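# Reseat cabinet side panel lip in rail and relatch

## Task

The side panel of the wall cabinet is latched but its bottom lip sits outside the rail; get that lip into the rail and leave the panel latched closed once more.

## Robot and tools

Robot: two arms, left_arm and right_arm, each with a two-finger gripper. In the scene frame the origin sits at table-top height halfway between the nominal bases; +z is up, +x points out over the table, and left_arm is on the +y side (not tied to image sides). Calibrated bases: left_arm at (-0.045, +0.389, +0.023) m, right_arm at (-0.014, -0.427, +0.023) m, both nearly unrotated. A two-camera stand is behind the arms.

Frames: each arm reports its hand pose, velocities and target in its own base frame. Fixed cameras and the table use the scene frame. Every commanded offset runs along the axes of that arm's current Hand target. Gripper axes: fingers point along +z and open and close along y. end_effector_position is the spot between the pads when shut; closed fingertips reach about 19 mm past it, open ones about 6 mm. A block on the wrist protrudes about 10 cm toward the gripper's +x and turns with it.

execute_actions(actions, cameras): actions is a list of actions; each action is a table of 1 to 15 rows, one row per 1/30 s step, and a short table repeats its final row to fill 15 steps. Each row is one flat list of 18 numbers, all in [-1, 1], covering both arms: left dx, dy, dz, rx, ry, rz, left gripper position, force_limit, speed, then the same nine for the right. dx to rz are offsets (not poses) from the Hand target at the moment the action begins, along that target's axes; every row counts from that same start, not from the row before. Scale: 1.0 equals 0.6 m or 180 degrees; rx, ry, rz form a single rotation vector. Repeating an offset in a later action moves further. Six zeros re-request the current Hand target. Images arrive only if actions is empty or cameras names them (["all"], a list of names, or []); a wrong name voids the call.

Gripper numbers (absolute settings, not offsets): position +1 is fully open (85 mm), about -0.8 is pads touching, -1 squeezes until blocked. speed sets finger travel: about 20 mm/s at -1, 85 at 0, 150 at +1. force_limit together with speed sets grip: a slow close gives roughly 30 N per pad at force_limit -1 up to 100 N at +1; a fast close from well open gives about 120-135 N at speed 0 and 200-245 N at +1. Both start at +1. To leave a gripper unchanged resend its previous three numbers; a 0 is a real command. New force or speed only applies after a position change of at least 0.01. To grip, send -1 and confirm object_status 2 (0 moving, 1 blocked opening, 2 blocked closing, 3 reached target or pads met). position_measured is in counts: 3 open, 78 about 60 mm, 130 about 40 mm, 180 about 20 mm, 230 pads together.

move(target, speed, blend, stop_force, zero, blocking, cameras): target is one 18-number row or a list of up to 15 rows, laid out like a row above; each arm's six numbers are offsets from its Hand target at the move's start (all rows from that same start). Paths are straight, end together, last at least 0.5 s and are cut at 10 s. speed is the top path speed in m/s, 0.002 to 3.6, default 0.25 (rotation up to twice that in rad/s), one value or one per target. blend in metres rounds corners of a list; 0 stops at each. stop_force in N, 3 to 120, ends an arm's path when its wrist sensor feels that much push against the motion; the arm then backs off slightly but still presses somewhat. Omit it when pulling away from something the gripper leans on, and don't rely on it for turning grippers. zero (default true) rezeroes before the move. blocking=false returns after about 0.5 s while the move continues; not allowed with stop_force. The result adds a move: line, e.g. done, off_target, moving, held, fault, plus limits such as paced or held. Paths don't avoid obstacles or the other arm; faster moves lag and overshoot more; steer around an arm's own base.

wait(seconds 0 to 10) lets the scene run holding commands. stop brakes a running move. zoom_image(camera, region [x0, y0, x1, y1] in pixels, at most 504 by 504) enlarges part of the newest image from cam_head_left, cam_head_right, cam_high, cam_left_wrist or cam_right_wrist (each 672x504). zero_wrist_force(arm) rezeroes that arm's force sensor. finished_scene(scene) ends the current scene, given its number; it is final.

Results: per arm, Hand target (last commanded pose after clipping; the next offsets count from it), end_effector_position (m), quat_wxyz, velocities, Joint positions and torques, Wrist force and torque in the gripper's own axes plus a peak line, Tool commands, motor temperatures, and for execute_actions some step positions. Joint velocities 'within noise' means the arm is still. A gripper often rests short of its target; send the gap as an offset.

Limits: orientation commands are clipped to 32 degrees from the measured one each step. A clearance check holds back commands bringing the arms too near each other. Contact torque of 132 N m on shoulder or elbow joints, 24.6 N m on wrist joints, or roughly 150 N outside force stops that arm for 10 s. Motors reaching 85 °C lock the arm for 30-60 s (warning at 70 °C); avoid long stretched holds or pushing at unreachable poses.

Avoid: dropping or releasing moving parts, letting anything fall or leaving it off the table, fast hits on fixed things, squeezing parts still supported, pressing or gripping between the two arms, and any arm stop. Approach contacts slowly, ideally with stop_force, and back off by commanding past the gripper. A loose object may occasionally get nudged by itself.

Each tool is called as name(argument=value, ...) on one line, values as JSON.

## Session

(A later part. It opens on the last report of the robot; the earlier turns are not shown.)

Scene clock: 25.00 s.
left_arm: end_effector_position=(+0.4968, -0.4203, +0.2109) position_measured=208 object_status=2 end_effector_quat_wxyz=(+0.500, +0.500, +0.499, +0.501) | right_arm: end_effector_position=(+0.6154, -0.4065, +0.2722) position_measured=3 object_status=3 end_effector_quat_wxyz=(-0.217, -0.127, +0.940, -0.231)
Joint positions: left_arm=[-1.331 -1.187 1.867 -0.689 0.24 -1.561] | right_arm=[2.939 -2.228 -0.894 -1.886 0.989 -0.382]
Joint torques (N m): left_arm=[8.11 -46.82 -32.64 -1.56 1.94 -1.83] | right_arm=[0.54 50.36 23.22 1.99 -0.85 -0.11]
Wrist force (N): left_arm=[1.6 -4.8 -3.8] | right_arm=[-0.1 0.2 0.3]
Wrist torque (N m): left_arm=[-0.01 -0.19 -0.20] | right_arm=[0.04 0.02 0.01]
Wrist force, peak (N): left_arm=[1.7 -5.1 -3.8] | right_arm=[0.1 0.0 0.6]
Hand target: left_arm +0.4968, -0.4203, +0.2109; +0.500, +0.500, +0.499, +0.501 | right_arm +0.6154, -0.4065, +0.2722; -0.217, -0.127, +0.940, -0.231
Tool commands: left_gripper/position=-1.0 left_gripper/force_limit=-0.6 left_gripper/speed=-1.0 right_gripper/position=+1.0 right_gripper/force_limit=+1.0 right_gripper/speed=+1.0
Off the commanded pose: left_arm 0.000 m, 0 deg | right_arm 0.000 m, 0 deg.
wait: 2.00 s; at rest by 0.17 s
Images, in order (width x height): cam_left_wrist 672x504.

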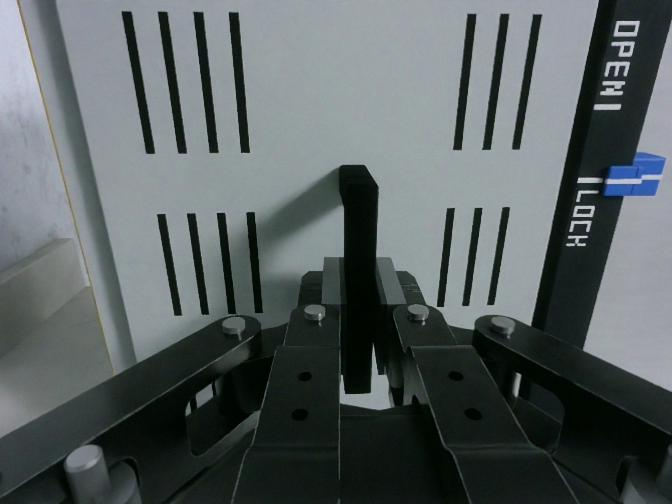

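move(target=[0,0,0,0,0,0,-1,-0.6,-1,0.2515,0.6727,-0.704,-0.150,-0.141,0.0824,-0.4,-1,-1], speed=0.4, cameras=["all"])

Scene clock: 30.47 s.
left_arm: end_effector_position=(+0.4968, -0.4203, +0.2109) position_measured=208 object_status=2 end_effector_quat_wxyz=(+0.500, +0.500, +0.499, +0.501) | right_arm: end_effector_position=(+0.4941, +0.1269, +0.5270) position_measured=179 object_status=0 end_effector_quat_wxyz=(+0.000, +0.000, +1.000, +0.000)
Joint positions: left_arm=[-1.331 -1.187 1.867 -0.689 0.24 -1.561] | right_arm=[3.658 -1.701 -0.905 -2.106 1.57 0.515]
Joint torques (N m): left_arm=[-2.94 -46.93 -31.08 -1.46 1.35 -1.31] | right_arm=[9.13 31.95 18.34 3.87 2.21 1.89]
Wrist force (N): left_arm=[1.6 -4.9 -3.7] | right_arm=[0.5 -0.3 -0.1]
Wrist torque (N m): left_arm=[-0.02 -0.19 -0.19] | right_arm=[-0.17 -0.13 0.14]
Wrist force, peak (N): left_arm=[1.7 -5.1 -3.9] | right_arm=[2.4 2.8 -2.1]
Hand target: left_arm +0.4968, -0.4203, +0.2109; +0.500, +0.500, +0.499, +0.501 | right_arm +0.4941, +0.1269, +0.5270; +0.000, +0.000, +1.000, +0.000
Off the commanded pose: left_arm 0.000 m, 0 deg | right_arm 0.000 m, 0 deg.
move: done

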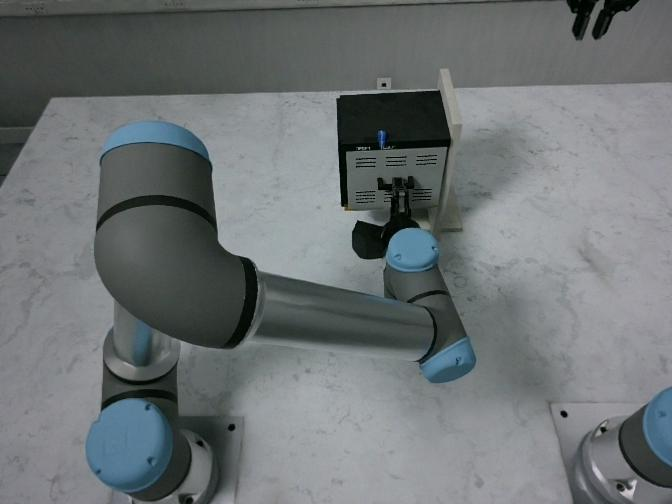

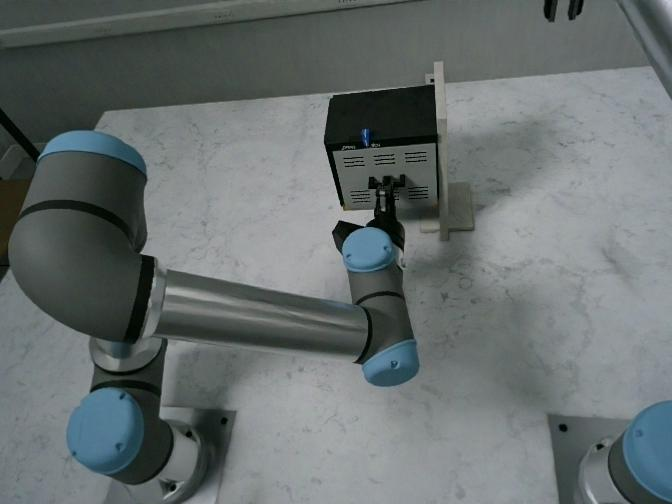

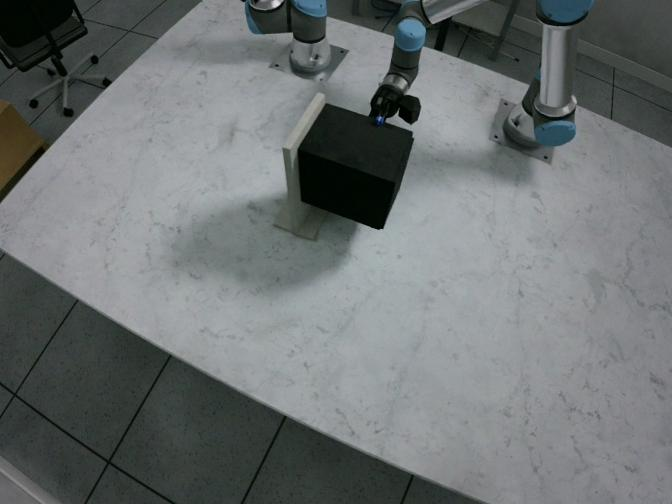

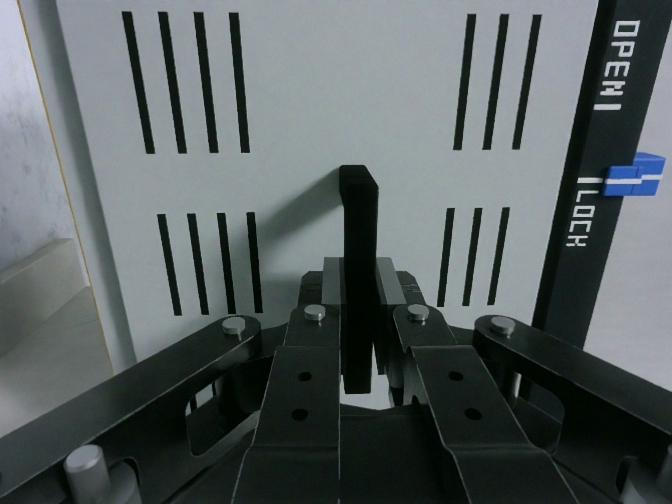

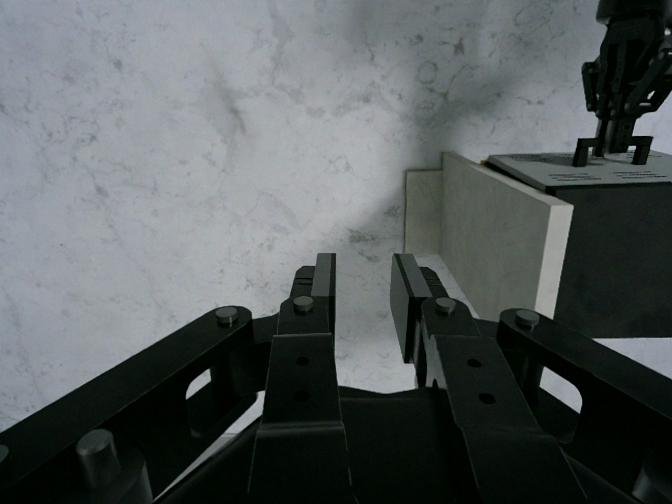

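move(target=[0,0,0,0,0,0,-1,-0.6,-1,0,0.487,0.117,0,0,0,-0.4,-1,-1], speed=0.3, cameras=["cam_right_wrist","cam_head_left"])

Scene clock: 32.57 s.
left_arm: end_effector_position=(+0.4968, -0.4203, +0.2109) position_measured=208 object_status=2 end_effector_quat_wxyz=(+0.500, +0.500, +0.499, +0.501) | right_arm: end_effector_position=(+0.4940, +0.4189, +0.4567) position_measured=179 object_status=3 end_effector_quat_wxyz=(+0.000, +0.000, +1.000, +0.000)
Joint positions: left_arm=[-1.331 -1.187 1.867 -0.689 0.24 -1.561] | right_arm=[4.052 -2.005 -0.701 -2.007 1.57 0.91]
Joint torques (N m): left_arm=[-5.98 -46.9 -31.07 -1.38 0.99 -1.07] | right_arm=[8.52 35.08 24.68 4.18 -0.98 1.47]
Wrist force (N): left_arm=[1.6 -4.9 -3.7] | right_arm=[0.6 -0.2 -0.2]
Wrist torque (N m): left_arm=[-0.02 -0.19 -0.19] | right_arm=[-0.15 -0.16 0.19]
Wrist force, peak (N): left_arm=[1.7 -5.1 -3.8] | right_arm=[0.4 -3.5 -1.5]
Hand target: left_arm +0.4968, -0.4203, +0.2109; +0.500, +0.500, +0.499, +0.501 | right_arm +0.4939, +0.4190, +0.4567; +0.000, +0.000, +1.000, +0.000
Off the commanded pose: left_arm 0.000 m, 0 deg | right_arm 0.000 m, 0 deg.
move: done
Images, in order (width x height): cam_head_left 672x504, cam_right_wrist 672x504.

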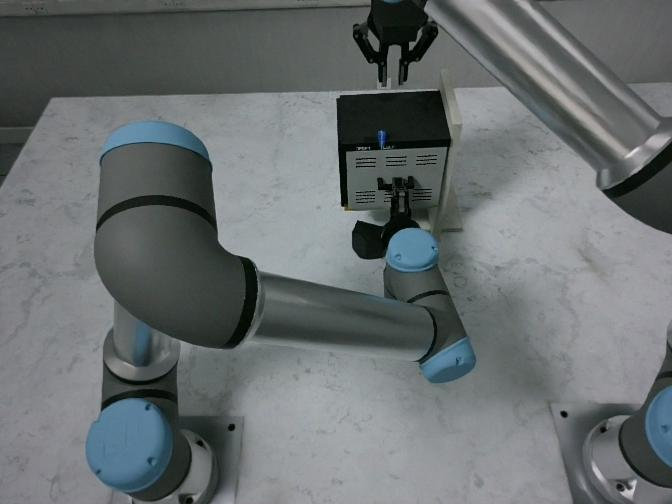

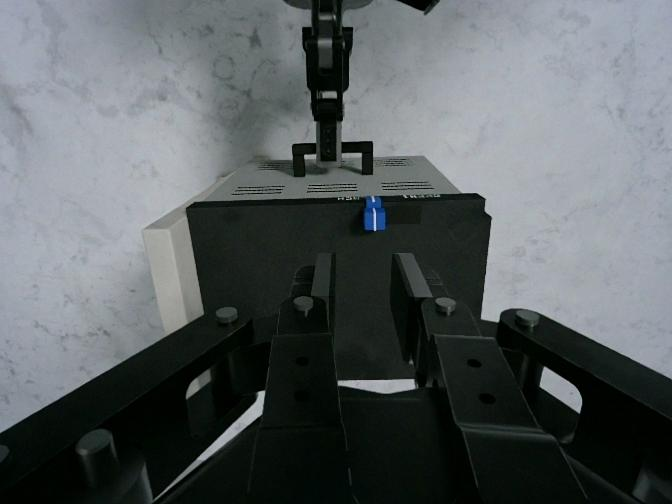

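move(target=[0,0,0,0,0,0,-1,-0.6,-1,-0.0417,0.032,0.117,0,0,0,0,-1,-1], speed=0.25, cameras=["cam_right_wrist","cam_head_left"])

zoom_image(camera="cam_head_left", region=[310, 20, 490, 220])

Scene clock: 34.37 s.
left_arm: end_effector_position=(+0.4968, -0.4203, +0.2109) position_measured=208 object_status=2 end_effector_quat_wxyz=(+0.500, +0.500, +0.499, +0.501) | right_arm: end_effector_position=(+0.5190, +0.4382, +0.3866) position_measured=128 object_status=0 end_effector_quat_wxyz=(+0.000, +0.000, +1.000, +0.000)
Joint positions: left_arm=[-1.331 -1.187 1.867 -0.689 0.24 -1.561] | right_arm=[4.041 -2.026 -0.859 -1.827 1.57 0.898]
Joint torques (N m): left_arm=[-6.9 -46.74 -31.13 -1.46 1.03 -0.97] | right_arm=[8.18 39.52 10.68 4.19 -2.25 1.95]
Wrist force (N): left_arm=[1.7 -5.0 -3.7] | right_arm=[0.5 -0.3 -0.4]
Wrist torque (N m): left_arm=[-0.04 -0.22 -0.20] | right_arm=[-0.14 -0.15 0.16]
Wrist force, peak (N): left_arm=[1.6 -5.2 -3.9] | right_arm=[1.7 -0.5 -2.7]
Hand target: left_arm +0.4968, -0.4203, +0.2109; +0.500, +0.500, +0.499, +0.501 | right_arm +0.5190, +0.4382, +0.3865; +0.000, +0.000, +1.000, +0.000
Off the commanded pose: left_arm 0.000 m, 0 deg | right_arm 0.000 m, 0 deg.
move: done
Images, in order (width x height): cam_head_left 672x504, cam_right_wrist 672x504.

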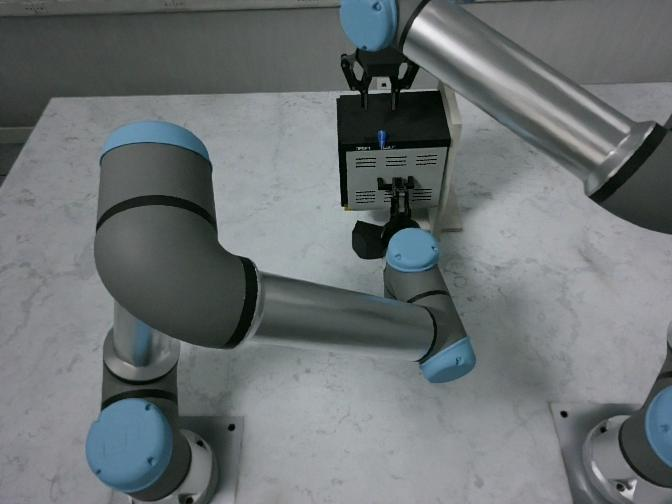

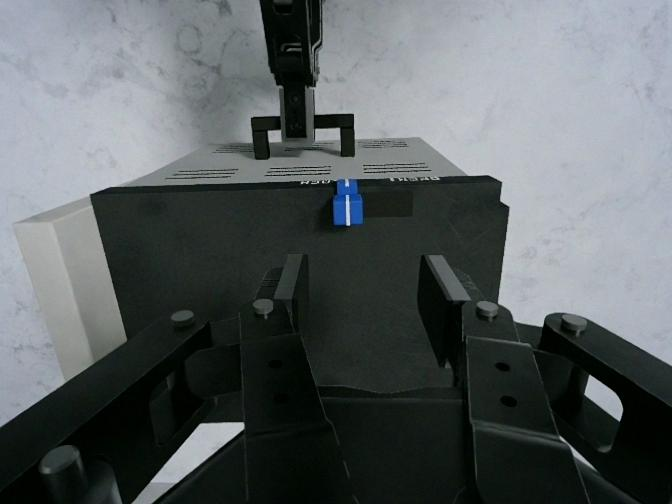

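Scaled by 2.520 from the camera's 672x504 image, which has a finer 960x720 frame.

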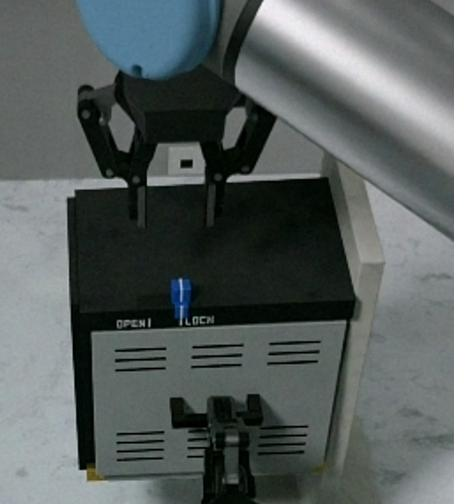

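move(target=[0,0,0,0,0,0,-1,-0.6,-1,0,-0.006,0.078,0,0,0,0,-1,-1], speed=0.15, stop_force=8, cameras=["cam_right_wrist","cam_head_left"])

zoom_image(camera="cam_head_left", region=[310, 20, 490, 220])

Scene clock: 37.03 s.
left_arm: end_effector_position=(+0.4968, -0.4203, +0.2109) position_measured=208 object_status=2 end_effector_quat_wxyz=(+0.500, +0.500, +0.499, +0.501) | right_arm: end_effector_position=(+0.5190, +0.4346, +0.3397) position_measured=128 object_status=3 end_effector_quat_wxyz=(+0.000, +0.000, +1.000, +0.000)
Joint positions: left_arm=[-1.331 -1.187 1.867 -0.689 0.24 -1.561] | right_arm=[4.037 -1.994 -1.028 -1.69 1.57 0.895]
Joint torques (N m): left_arm=[-6.47 -46.93 -29.83 -1.37 0.72 -0.63] | right_arm=[8.76 36.26 11.56 4.36 0.8 1.89]
Wrist force (N): left_arm=[1.7 -5.1 -3.8] | right_arm=[0.6 -0.4 -0.3]
Wrist torque (N m): left_arm=[-0.06 -0.21 -0.19] | right_arm=[-0.18 -0.15 0.16]
Wrist force, peak (N): left_arm=[1.7 -5.2 -3.7] | right_arm=[0.7 -0.4 -2.1]
Hand target: left_arm +0.4968, -0.4203, +0.2109; +0.500, +0.500, +0.499, +0.501 | right_arm +0.5190, +0.4346, +0.3397; +0.000, +0.000, +1.000, +0.000
Off the commanded pose: left_arm 0.000 m, 0 deg | right_arm 0.000 m, 0 deg.
move: done
Images, in order (width x height): cam_head_left 672x504, cam_right_wrist 672x504.

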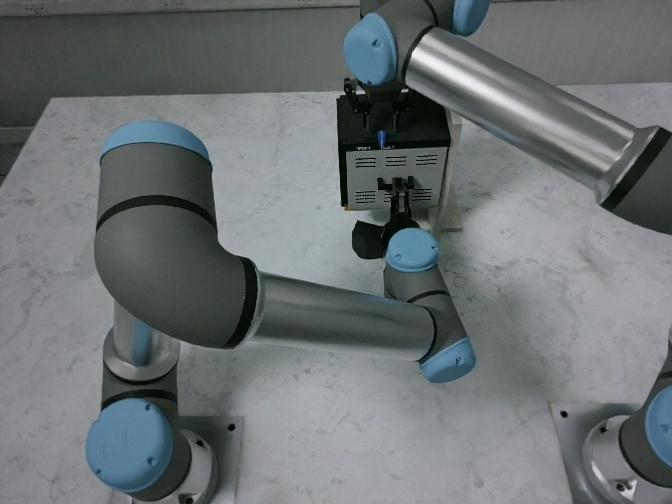

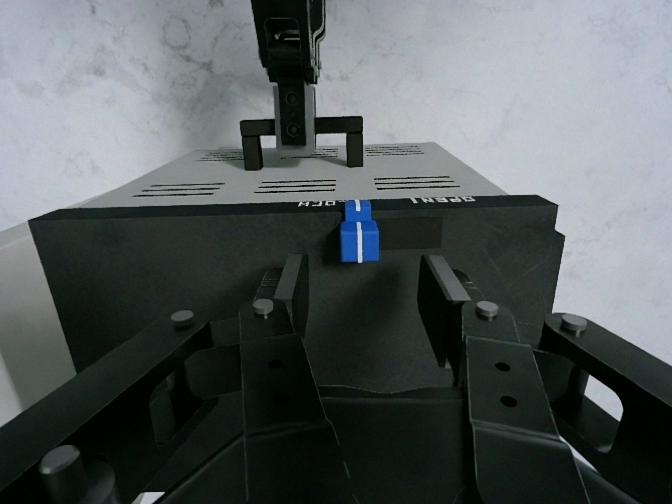

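Scaled by 2.520 from the camera's 672x504 image, which has a finer 960x720 frame.

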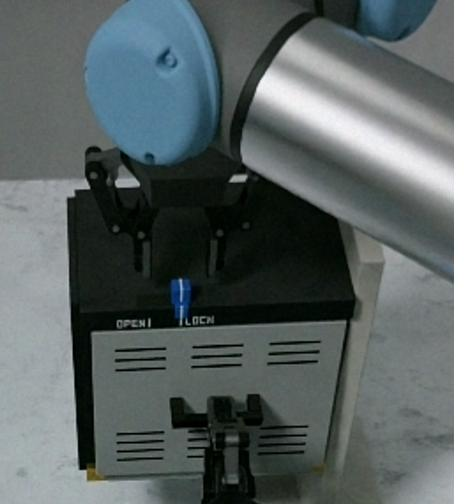

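move(target=[0,0,0,0,0,0,-1,-0.6,-1,0,0,0.0217,0,0,0,0,-1,-1], speed=0.1, stop_force=8)

move(target=[0,0,0,0,0,0,-1,-0.6,-1,0,0,0,0,0,0,-0.42,-1,-1], cameras=["cam_right_wrist"])

wait(seconds=0.5, cameras=["cam_right_wrist","cam_head_left"])

Scene clock: 39.33 s.
left_arm: end_effector_position=(+0.4968, -0.4203, +0.2109) position_measured=208 object_status=2 end_effector_quat_wxyz=(+0.500, +0.500, +0.499, +0.501) | right_arm: end_effector_position=(+0.5190, +0.4346, +0.3267) position_measured=128 object_status=3 end_effector_quat_wxyz=(+0.000, +0.000, +1.000, +0.000)
Joint positions: left_arm=[-1.331 -1.187 1.867 -0.689 0.24 -1.561] | right_arm=[4.037 -1.99 -1.067 -1.655 1.57 0.895]
Joint torques (N m): left_arm=[-7.19 -46.33 -30.33 -1.4 0.39 -0.44] | right_arm=[4.76 39.21 35.29 1.66 1.19 1.02]
Wrist force (N): left_arm=[1.8 -4.9 -3.8] | right_arm=[0.6 0.0 0.0]
Wrist torque (N m): left_arm=[-0.03 -0.23 -0.19] | right_arm=[-0.13 -0.17 0.17]
Wrist force, peak (N): left_arm=[1.8 -5.1 -3.8] | right_arm=[0.7 -0.4 -0.6]
Hand target: left_arm +0.4968, -0.4203, +0.2109; +0.500, +0.500, +0.499, +0.501 | right_arm +0.5190, +0.4346, +0.3267; +0.000, +0.000, +1.000, +0.000
Off the commanded pose: left_arm 0.000 m, 0 deg | right_arm 0.000 m, 0 deg.
move: done

Scene clock: 40.60 s.
left_arm: end_effector_position=(+0.4968, -0.4203, +0.2109) position_measured=208 object_status=2 end_effector_quat_wxyz=(+0.500, +0.500, +0.499, +0.501) | right_arm: end_effector_position=(+0.5190, +0.4346, +0.3267) position_measured=182 object_status=0 end_effector_quat_wxyz=(+0.000, +0.000, +1.000, +0.000)
Joint positions: left_arm=[-1.331 -1.187 1.867 -0.689 0.24 -1.561] | right_arm=[4.037 -1.991 -1.067 -1.655 1.57 0.895]
Joint torques (N m): left_arm=[-6.27 -46.66 -30.35 -1.39 0.36 -0.21] | right_arm=[2.76 37.87 34.81 1.88 0.91 0.25]
Wrist force (N): left_arm=[1.7 -4.8 -3.7] | right_arm=[0.4 -0.1 -0.2]
Wrist torque (N m): left_arm=[-0.02 -0.22 -0.19] | right_arm=[-0.17 -0.14 0.17]
Wrist force, peak (N): left_arm=[1.8 -5.1 -3.8] | right_arm=[0.7 -0.4 -0.1]
Hand target: left_arm +0.4968, -0.4203, +0.2109; +0.500, +0.500, +0.499, +0.501 | right_arm +0.5190, +0.4346, +0.3267; +0.000, +0.000, +1.000, +0.000
Off the commanded pose: left_arm 0.000 m, 0 deg | right_arm 0.000 m, 0 deg.
move: done
Images, in order (width x height): cam_right_wrist 672x504.

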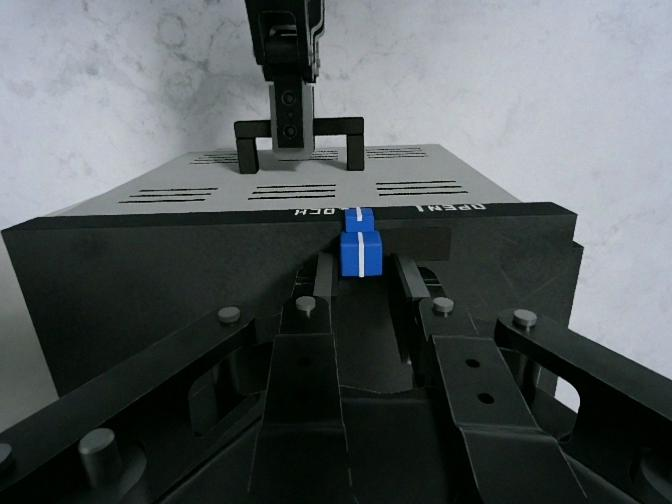

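Scene clock: 41.10 s.
left_arm: end_effector_position=(+0.4968, -0.4203, +0.2109) position_measured=208 object_status=2 end_effector_quat_wxyz=(+0.500, +0.500, +0.499, +0.501) | right_arm: end_effector_position=(+0.5190, +0.4346, +0.3267) position_measured=182 object_status=3 end_effector_quat_wxyz=(+0.000, +0.000, +1.000, +0.000)
Joint positions: left_arm=[-1.331 -1.187 1.867 -0.689 0.24 -1.561] | right_arm=[4.037 -1.991 -1.067 -1.655 1.57 0.895]
Joint torques (N m): left_arm=[-6.77 -46.82 -30.03 -1.38 0.22 -0.27] | right_arm=[1.54 37.85 34.47 1.92 0.88 -0.04]
Wrist force (N): left_arm=[1.6 -4.9 -3.7] | right_arm=[0.8 0.0 0.1]
Wrist torque (N m): left_arm=[-0.02 -0.20 -0.20] | right_arm=[-0.15 -0.19 0.17]
Wrist force, peak (N): left_arm=[1.6 -5.0 -3.9] | right_arm=[0.7 -0.4 -0.2]
Hand target: left_arm +0.4968, -0.4203, +0.2109; +0.500, +0.500, +0.499, +0.501 | right_arm +0.5190, +0.4346, +0.3267; +0.000, +0.000, +1.000, +0.000
Tool commands: left_gripper/position=-1.0 left_gripper/force_limit=-0.6 left_gripper/speed=-1.0 right_gripper/position=-0.42 right_gripper/force_limit=-1.0 right_gripper/speed=-1.0
Off the commanded pose: left_arm 0.000 m, 0 deg | right_arm 0.000 m, 0 deg.
wait: 0.50 s; at rest by 0.17 s
Images, in order (width x height): cam_head_left 672x504, cam_right_wrist 672x504.

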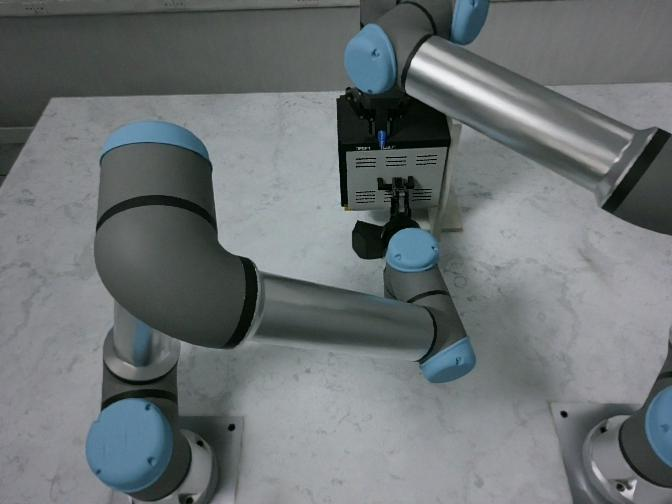

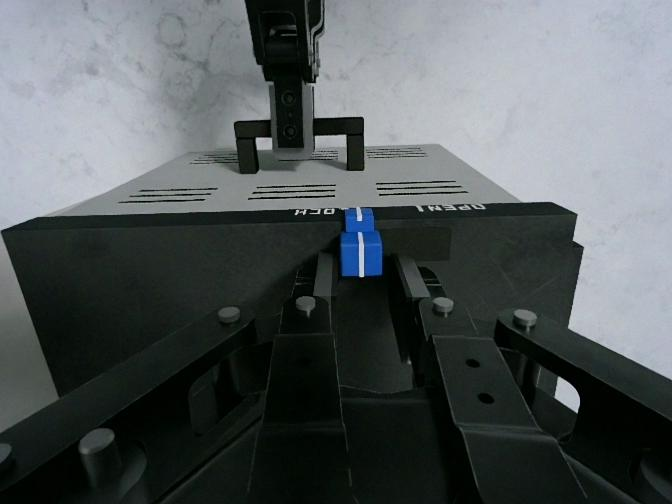

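move(target=[0,0,0,0,0,0,-1,-0.6,-1,0.012,0,0.015,0,0,0,-0.42,-1,-1], speed=0.06, stop_force=6, cameras=["cam_right_wrist"])

Scene clock: 42.90 s.
left_arm: end_effector_position=(+0.4968, -0.4203, +0.2109) position_measured=208 object_status=2 end_effector_quat_wxyz=(+0.500, +0.500, +0.499, +0.501) | right_arm: end_effector_position=(+0.5182, +0.4346, +0.3257) position_measured=182 object_status=3 end_effector_quat_wxyz=(+0.000, +0.000, +1.000, +0.000)
Joint positions: left_arm=[-1.331 -1.187 1.867 -0.689 0.24 -1.561] | right_arm=[4.038 -1.989 -1.072 -1.652 1.57 0.896]
Joint torques (N m): left_arm=[-7.33 -46.34 -29.52 -1.4 0.14 -0.01] | right_arm=[-9.33 46.72 9.46 3.3 1.06 -1.19]
Wrist force (N): left_arm=[1.5 -4.9 -3.8] | right_arm=[0.4 0.5 -1.7]
Wrist torque (N m): left_arm=[-0.02 -0.19 -0.19] | right_arm=[-0.19 -0.14 0.17]
Wrist force, peak (N): left_arm=[1.9 -4.9 -3.9] | right_arm=[-2.7 -3.4 -28.4]
Hand target: left_arm +0.4968, -0.4203, +0.2109; +0.500, +0.500, +0.499, +0.501 | right_arm +0.5182, +0.4346, +0.3257; +0.000, +0.000, +1.000, +0.000 (not the last commanded pose)
Off the commanded pose: left_arm 0.000 m, 0 deg | right_arm 0.010 m, 0 deg.
move: contact (right_arm)
Images, in order (width x height): cam_right_wrist 672x504.

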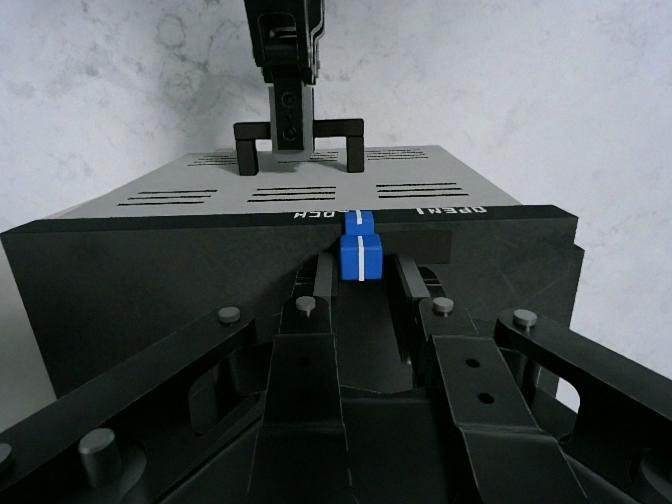

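move(target=[[0,0,0,0,0,0,-1,-0.6,-1,0,0,-0.004,0,0,0,-0.42,-1,-1],[0,0,0,0,0,0,-1,-0.6,-1,0.012,0,-0.004,0,0,0,-0.42,-1,-1]], speed=0.08, cameras=["cam_right_wrist","cam_left_wrist"])

Scene clock: 44.30 s.
left_arm: end_effector_position=(+0.4968, -0.4203, +0.2109) position_measured=208 object_status=2 end_effector_quat_wxyz=(+0.500, +0.500, +0.499, +0.501) | right_arm: end_effector_position=(+0.5109, +0.4347, +0.3280) position_measured=182 object_status=3 end_effector_quat_wxyz=(+0.000, +0.000, +1.000, +0.000)
Joint positions: left_arm=[-1.331 -1.187 1.867 -0.689 0.24 -1.561] | right_arm=[4.047 -1.974 -1.087 -1.652 1.57 0.904]
Joint torques (N m): left_arm=[-7.34 -47.02 -30.09 -1.44 -0.04 0.19] | right_arm=[-6.52 44.1 29.25 1.56 1.61 -2.04]
Wrist force (N): left_arm=[1.5 -5.1 -3.9] | right_arm=[0.3 0.1 0.1]
Wrist torque (N m): left_arm=[-0.06 -0.18 -0.19] | right_arm=[-0.13 -0.11 0.15]
Wrist force, peak (N): left_arm=[1.6 -5.1 -3.9] | right_arm=[0.5 0.5 -2.2]
Hand target: left_arm +0.4968, -0.4203, +0.2109; +0.500, +0.500, +0.499, +0.501 | right_arm +0.5110, +0.4346, +0.3281; +0.000, +0.000, +1.000, +0.000
Off the commanded pose: left_arm 0.000 m, 0 deg | right_arm 0.000 m, 0 deg.
move: done
Images, in order (width x height): cam_left_wrist 672x504, cam_right_wrist 672x504.

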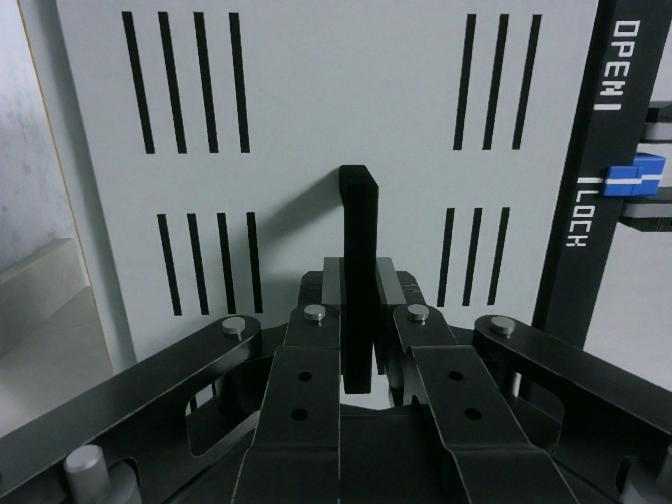

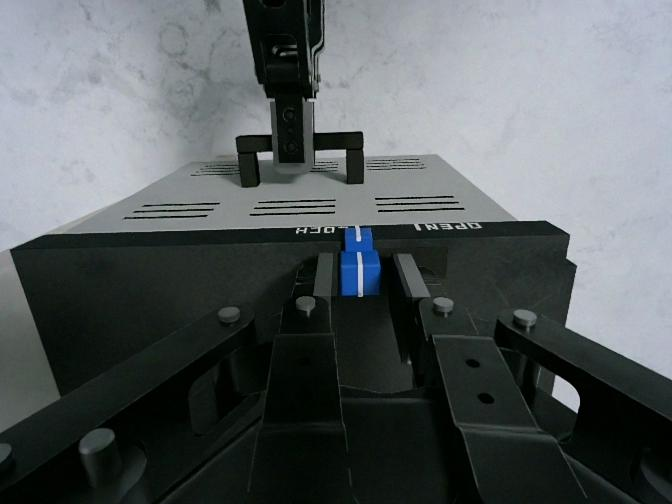

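move(target=[0,0,0,0,0,0,-1,-0.6,-1,0,0.046,0,0,0,0,-0.42,-1,-1], speed=0.05, stop_force=15, cameras=["cam_right_wrist","cam_left_wrist"])

Scene clock: 46.13 s.
left_arm: end_effector_position=(+0.4968, -0.4203, +0.2109) position_measured=208 object_status=2 end_effector_quat_wxyz=(+0.500, +0.500, +0.499, +0.501) | right_arm: end_effector_position=(+0.5109, +0.4601, +0.3280) position_measured=182 object_status=3 end_effector_quat_wxyz=(+0.000, +0.000, +1.000, +0.000)
Joint positions: left_arm=[-1.331 -1.187 1.867 -0.689 0.24 -1.561] | right_arm=[4.07 -2.02 -1.02 -1.672 1.57 0.928]
Joint torques (N m): left_arm=[-7.45 -47.06 -29.27 -1.42 -0.25 0.39] | right_arm=[-2.46 34.38 36.2 4.35 3.27 1.88]
Wrist force (N): left_arm=[1.6 -4.9 -3.7] | right_arm=[4.3 -10.7 -0.9]
Wrist torque (N m): left_arm=[-0.02 -0.20 -0.19] | right_arm=[-0.11 -0.23 0.11]
Wrist force, peak (N): left_arm=[1.8 -5.1 -3.8] | right_arm=[6.3 -32.9 -8.6]
Hand target: left_arm +0.4968, -0.4203, +0.2109; +0.500, +0.500, +0.499, +0.501 | right_arm +0.5109, +0.4601, +0.3280; +0.000, +0.000, +1.000, +0.000 (not the last commanded pose)
Off the commanded pose: left_arm 0.000 m, 0 deg | right_arm 0.002 m, 0 deg.
move: contact (right_arm)
Images, in order (width x height): cam_left_wrist 672x504, cam_right_wrist 672x504.

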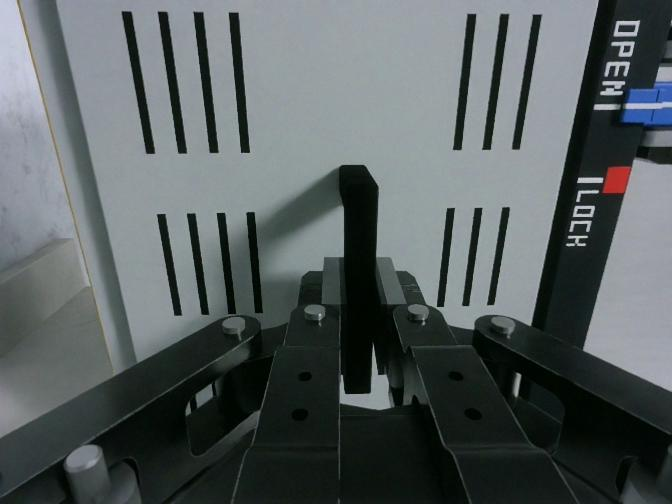

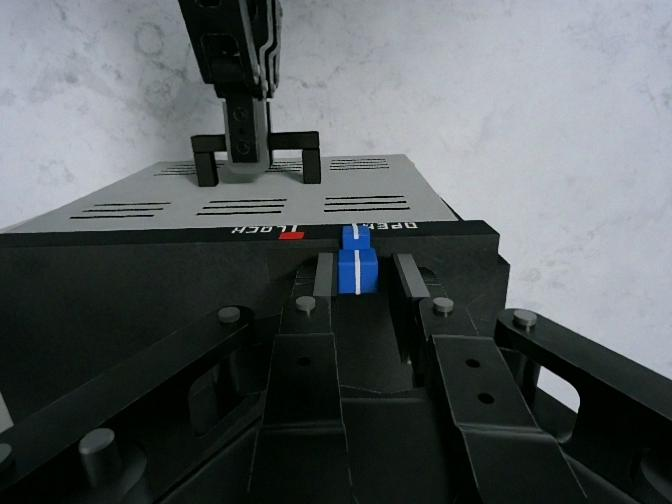

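move(target=[0,0,0,0,0,0,-1,-0.6,-1,0,0,-0.1,0,0,0,-0.42,-1,-1])

move(target=[0,0,-0.08,0,0,0,-1,-0.6,-1,0,0,0,0,0,0,-0.42,-1,-1], speed=0.06, stop_force=15, cameras=["all"])

zoom_image(camera="cam_head_right", region=[300, 60, 490, 250])

Scene clock: 47.67 s.
left_arm: end_effector_position=(+0.4968, -0.4203, +0.2109) position_measured=208 object_status=2 end_effector_quat_wxyz=(+0.500, +0.500, +0.499, +0.501) | right_arm: end_effector_position=(+0.5109, +0.4601, +0.3879) position_measured=182 object_status=3 end_effector_quat_wxyz=(+0.000, +0.000, +1.000, +0.000)
Joint positions: left_arm=[-1.331 -1.187 1.867 -0.689 0.24 -1.561] | right_arm=[4.07 -2.053 -0.815 -1.844 1.57 0.928]
Joint torques (N m): left_arm=[-6.81 -46.63 -28.49 -1.35 -0.28 0.61] | right_arm=[8.8 47.78 33.57 1.47 -1.28 -1.67]
Wrist force (N): left_arm=[1.5 -4.8 -3.7] | right_arm=[2.5 0.5 0.1]
Wrist torque (N m): left_arm=[-0.01 -0.19 -0.19] | right_arm=[-0.03 -0.48 0.19]
Wrist force, peak (N): left_arm=[1.7 -5.1 -3.8] | right_arm=[2.0 -10.2 7.6]
Hand target: left_arm +0.4968, -0.4203, +0.2109; +0.500, +0.500, +0.499, +0.501 | right_arm +0.5109, +0.4602, +0.3880; +0.000, +0.000, +1.000, +0.000
Off the commanded pose: left_arm 0.000 m, 0 deg | right_arm 0.000 m, 0 deg.
move: done

Scene clock: 49.40 s.
left_arm: end_effector_position=(+0.4488, -0.4203, +0.2108) position_measured=208 object_status=2 end_effector_quat_wxyz=(+0.500, +0.500, +0.499, +0.501) | right_arm: end_effector_position=(+0.5109, +0.4601, +0.3880) position_measured=182 object_status=3 end_effector_quat_wxyz=(+0.000, +0.000, +1.000, +0.000)
Joint positions: left_arm=[-1.435 -1.232 1.934 -0.719 0.136 -1.554] | right_arm=[4.07 -2.053 -0.815 -1.844 1.57 0.928]
Joint torques (N m): left_arm=[12.85 -27.93 -33.14 0.56 0.34 -1.42] | right_arm=[8.28 49.66 34.44 1.43 0.48 -2.37]
Wrist force (N): left_arm=[1.8 -4.7 -3.8] | right_arm=[2.5 0.4 0.1]
Wrist torque (N m): left_arm=[0.01 -0.25 -0.22] | right_arm=[-0.06 -0.47 0.19]
Wrist force, peak (N): left_arm=[1.9 -4.9 -5.0] | right_arm=[2.7 0.8 0.4]
Hand target: left_arm +0.4488, -0.4202, +0.2108; +0.500, +0.500, +0.499, +0.501 | right_arm +0.5109, +0.4602, +0.3880; +0.000, +0.000, +1.000, +0.000
Off the commanded pose: left_arm 0.000 m, 0 deg | right_arm 0.000 m, 0 deg.
move: done

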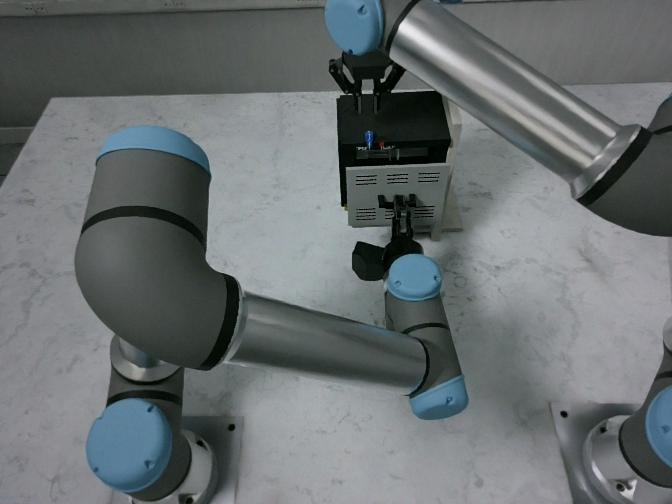

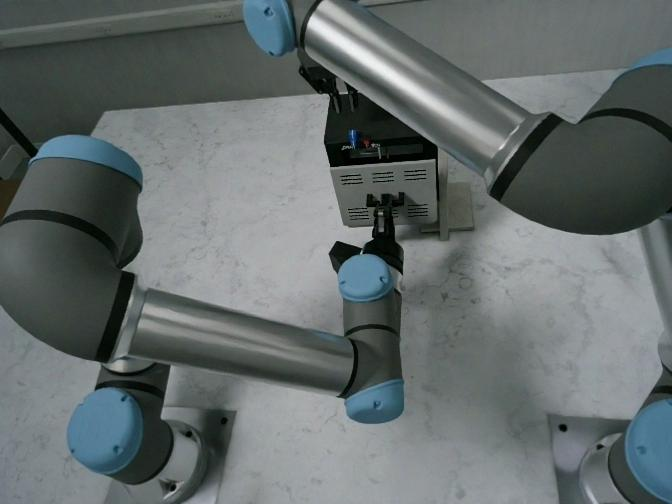

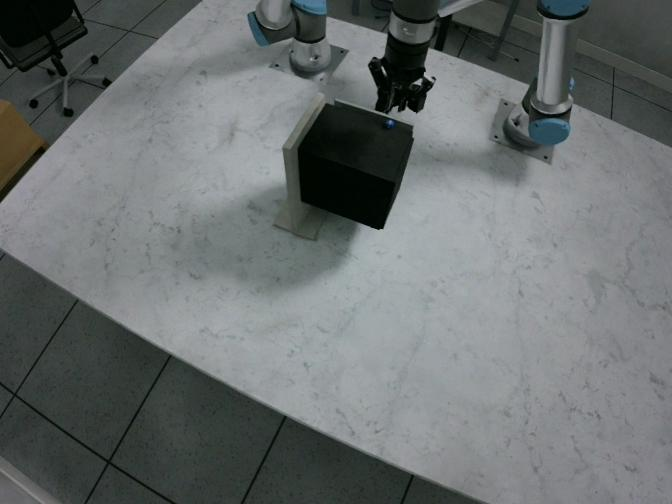

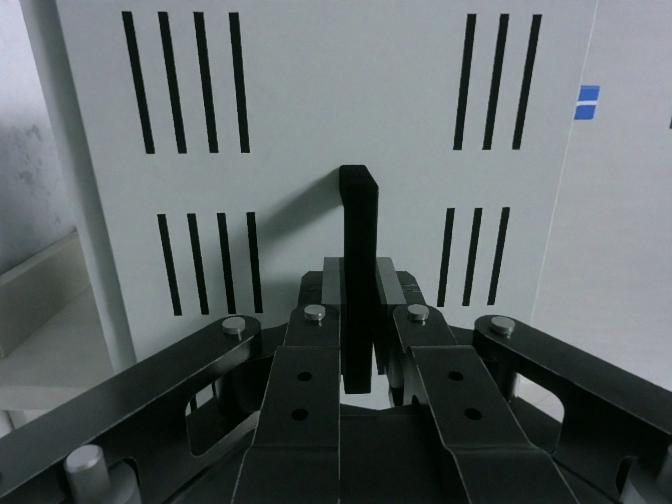

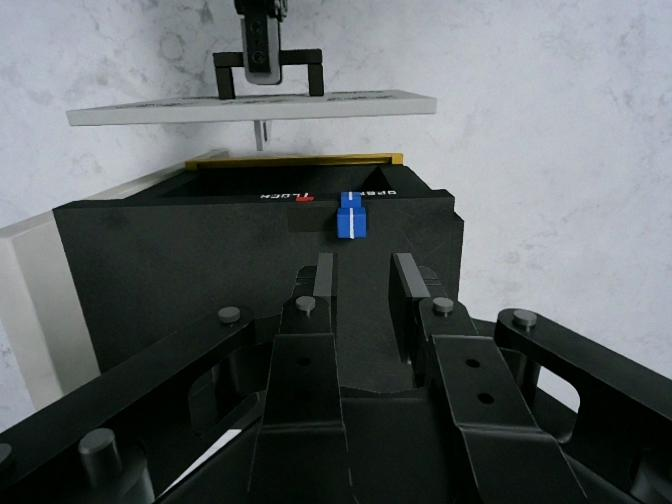

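Scaled by 2.653 from the camera's 672x504 image, which has a finer 960x720 frame.

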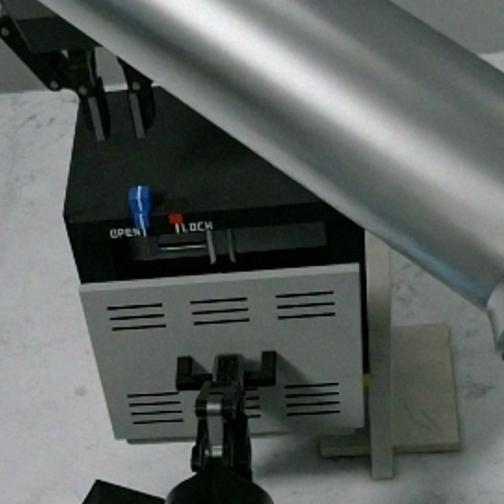

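zoom_image(camera="cam_right_wrist", region=[40, 40, 480, 260])

zoom_image(camera="cam_left_wrist", region=[0, 0, 200, 400])

Scaled by 1.145 from the camera's 672x504 image, which has a finer 960x720 frame.

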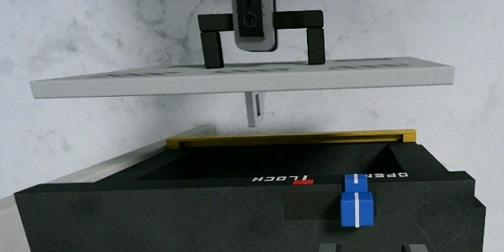

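Scaled by 1.260 from the camera's 672x504 image, which has a finer 960x720 frame.

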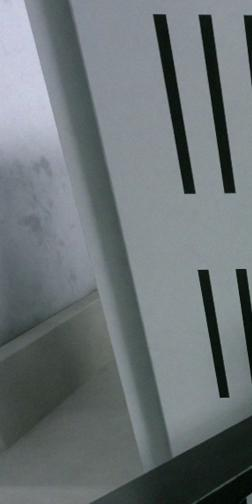

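move(target=[[0,0,0,0,0,0,-1,-0.6,-1,0.05,-0.605,-0.05,0,0,0,-0.42,-1,-1],[0,0,0,0,0,0,-1,-0.6,-1,0.412,-0.605,0.185,-0.411,0.217,0.587,-0.42,-1,-1]], speed=0.5, blend=0.05, cameras=["cam_right_wrist","cam_head_right"])

Scene clock: 55.27 s.
left_arm: end_effector_position=(+0.4488, -0.4202, +0.2108) position_measured=208 object_status=2 end_effector_quat_wxyz=(+0.500, +0.500, +0.499, +0.501) | right_arm: end_effector_position=(+0.2692, +0.0959, +0.2819) position_measured=182 object_status=3 end_effector_quat_wxyz=(-0.271, +0.712, +0.419, +0.495)
Joint positions: left_arm=[-1.435 -1.232 1.934 -0.719 0.136 -1.554] | right_arm=[3.315 -0.927 -2.788 0.035 2.355 2.712]
Joint torques (N m): left_arm=[12.74 -27.91 -32.96 1.06 -2.48 -1.87] | right_arm=[-8.76 -11.3 31.14 2.73 0.73 -2]
Wrist force (N): left_arm=[1.7 -4.7 -3.8] | right_arm=[1.3 1.0 0.1]
Wrist torque (N m): left_arm=[0.00 -0.23 -0.21] | right_arm=[0.28 -0.17 -0.07]
Wrist force, peak (N): left_arm=[1.9 -4.8 -4.1] | right_arm=[2.4 4.0 0.7]
Hand target: left_arm +0.4488, -0.4202, +0.2108; +0.500, +0.500, +0.499, +0.501 | right_arm +0.2692, +0.0959, +0.2819; -0.271, +0.712, +0.418, +0.495 (not the last commanded pose)
Off the commanded pose: left_arm 0.000 m, 0 deg | right_arm 0.007 m, 4 deg.
move: held (right_arm; a check stopped the path); limits=held
pose unreachable (right arm): on one or more control steps of this call, first in action 0 (counted from 0), this arm could not follow its commanded pose, so it was not sent that pose on those steps. It may still have moved: this result reports where it is.
cause: moving toward the commanded pose would bring two parts of the arm too close to each other (joints 3 (elbow) and 4 (wrist 1) lie between them).
Images, in order (width x height): cam_head_right 672x504, cam_right_wrist 672x504.

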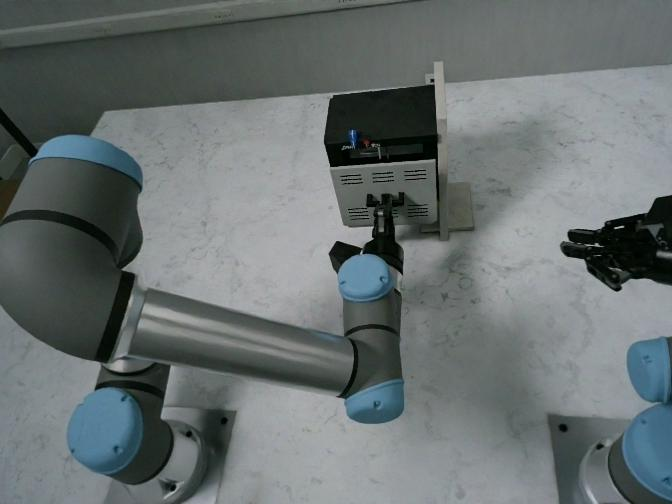

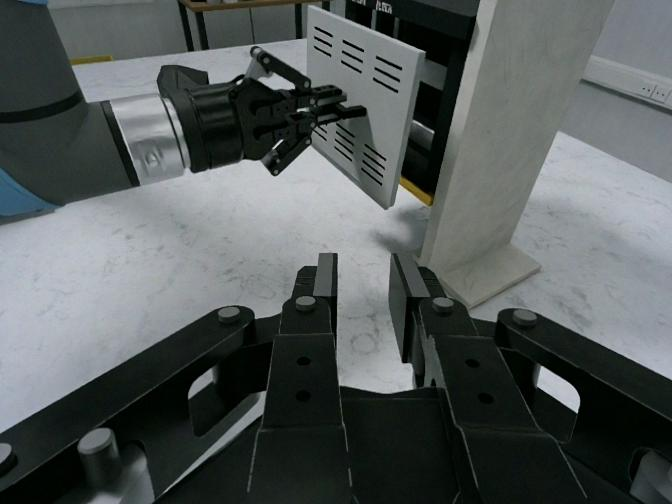

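Excellent view, despite the hold.

zoom_image(camera="cam_right_wrist", region=[300, 0, 500, 230])

Scaled by 2.191 from the camera's 672x504 image, which has a finer 960x720 frame.

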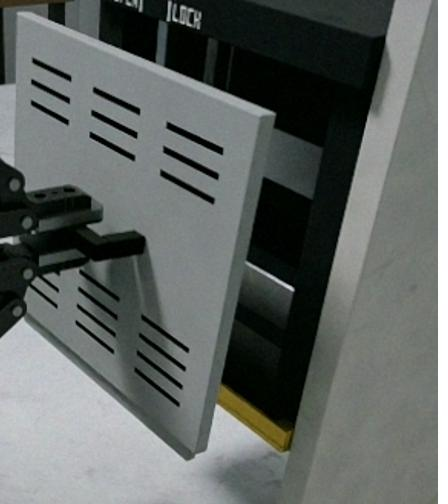

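move(target=[0,0.0367,0.0437,-0.0444,0,0,-1,-0.6,-1,0,0,0,0,0,0,-0.42,-1,-1], speed=0.1, cameras=["cam_right_wrist"])

zoom_image(camera="cam_right_wrist", region=[300, 0, 500, 230])

Scene clock: 58.67 s.
left_arm: end_effector_position=(+0.4750, -0.4201, +0.2327) position_measured=208 object_status=2 end_effector_quat_wxyz=(+0.534, +0.464, +0.463, +0.534) | right_arm: end_effector_position=(+0.2692, +0.0959, +0.2819) position_measured=182 object_status=3 end_effector_quat_wxyz=(-0.271, +0.712, +0.418, +0.495)
Joint positions: left_arm=[-1.372 -1.255 2.084 -1.453 0.244 -0.96] | right_arm=[3.315 -0.927 -2.788 0.035 2.355 2.712]
Joint torques (N m): left_arm=[-11.44 -42.95 -32.77 -3.37 1.4 -0.11] | right_arm=[8.43 -10.14 8.46 4.26 -1.5 1.78]
Wrist force (N): left_arm=[2.2 -4.5 -4.5] | right_arm=[1.1 1.0 0.2]
Wrist torque (N m): left_arm=[0.04 -0.28 -0.08] | right_arm=[0.28 -0.14 -0.07]
Wrist force, peak (N): left_arm=[1.8 -5.4 -4.4] | right_arm=[1.7 1.2 0.2]
Hand target: left_arm +0.4750, -0.4203, +0.2328; +0.534, +0.464, +0.463, +0.534 | right_arm +0.2692, +0.0959, +0.2819; -0.271, +0.712, +0.418, +0.495
Off the commanded pose: left_arm 0.000 m, 0 deg | right_arm 0.000 m, 0 deg.
move: done
Images, in order (width x height): cam_right_wrist 672x504.

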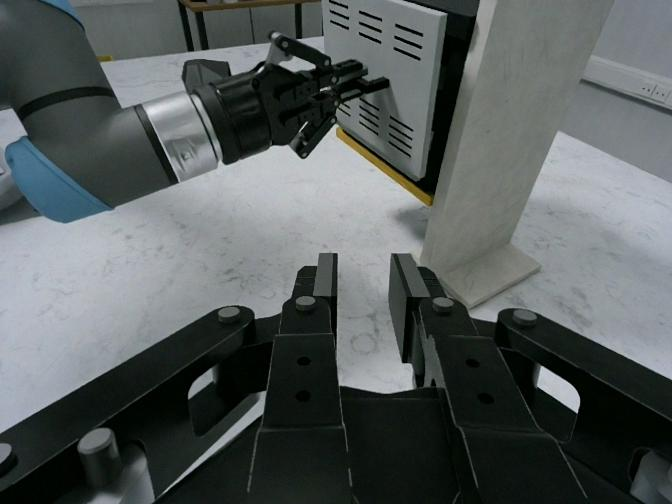

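Scaled by 2.191 from the camera's 672x504 image, which has a finer 960x720 frame.

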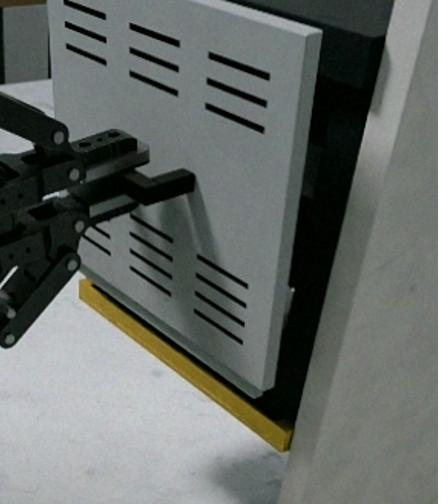

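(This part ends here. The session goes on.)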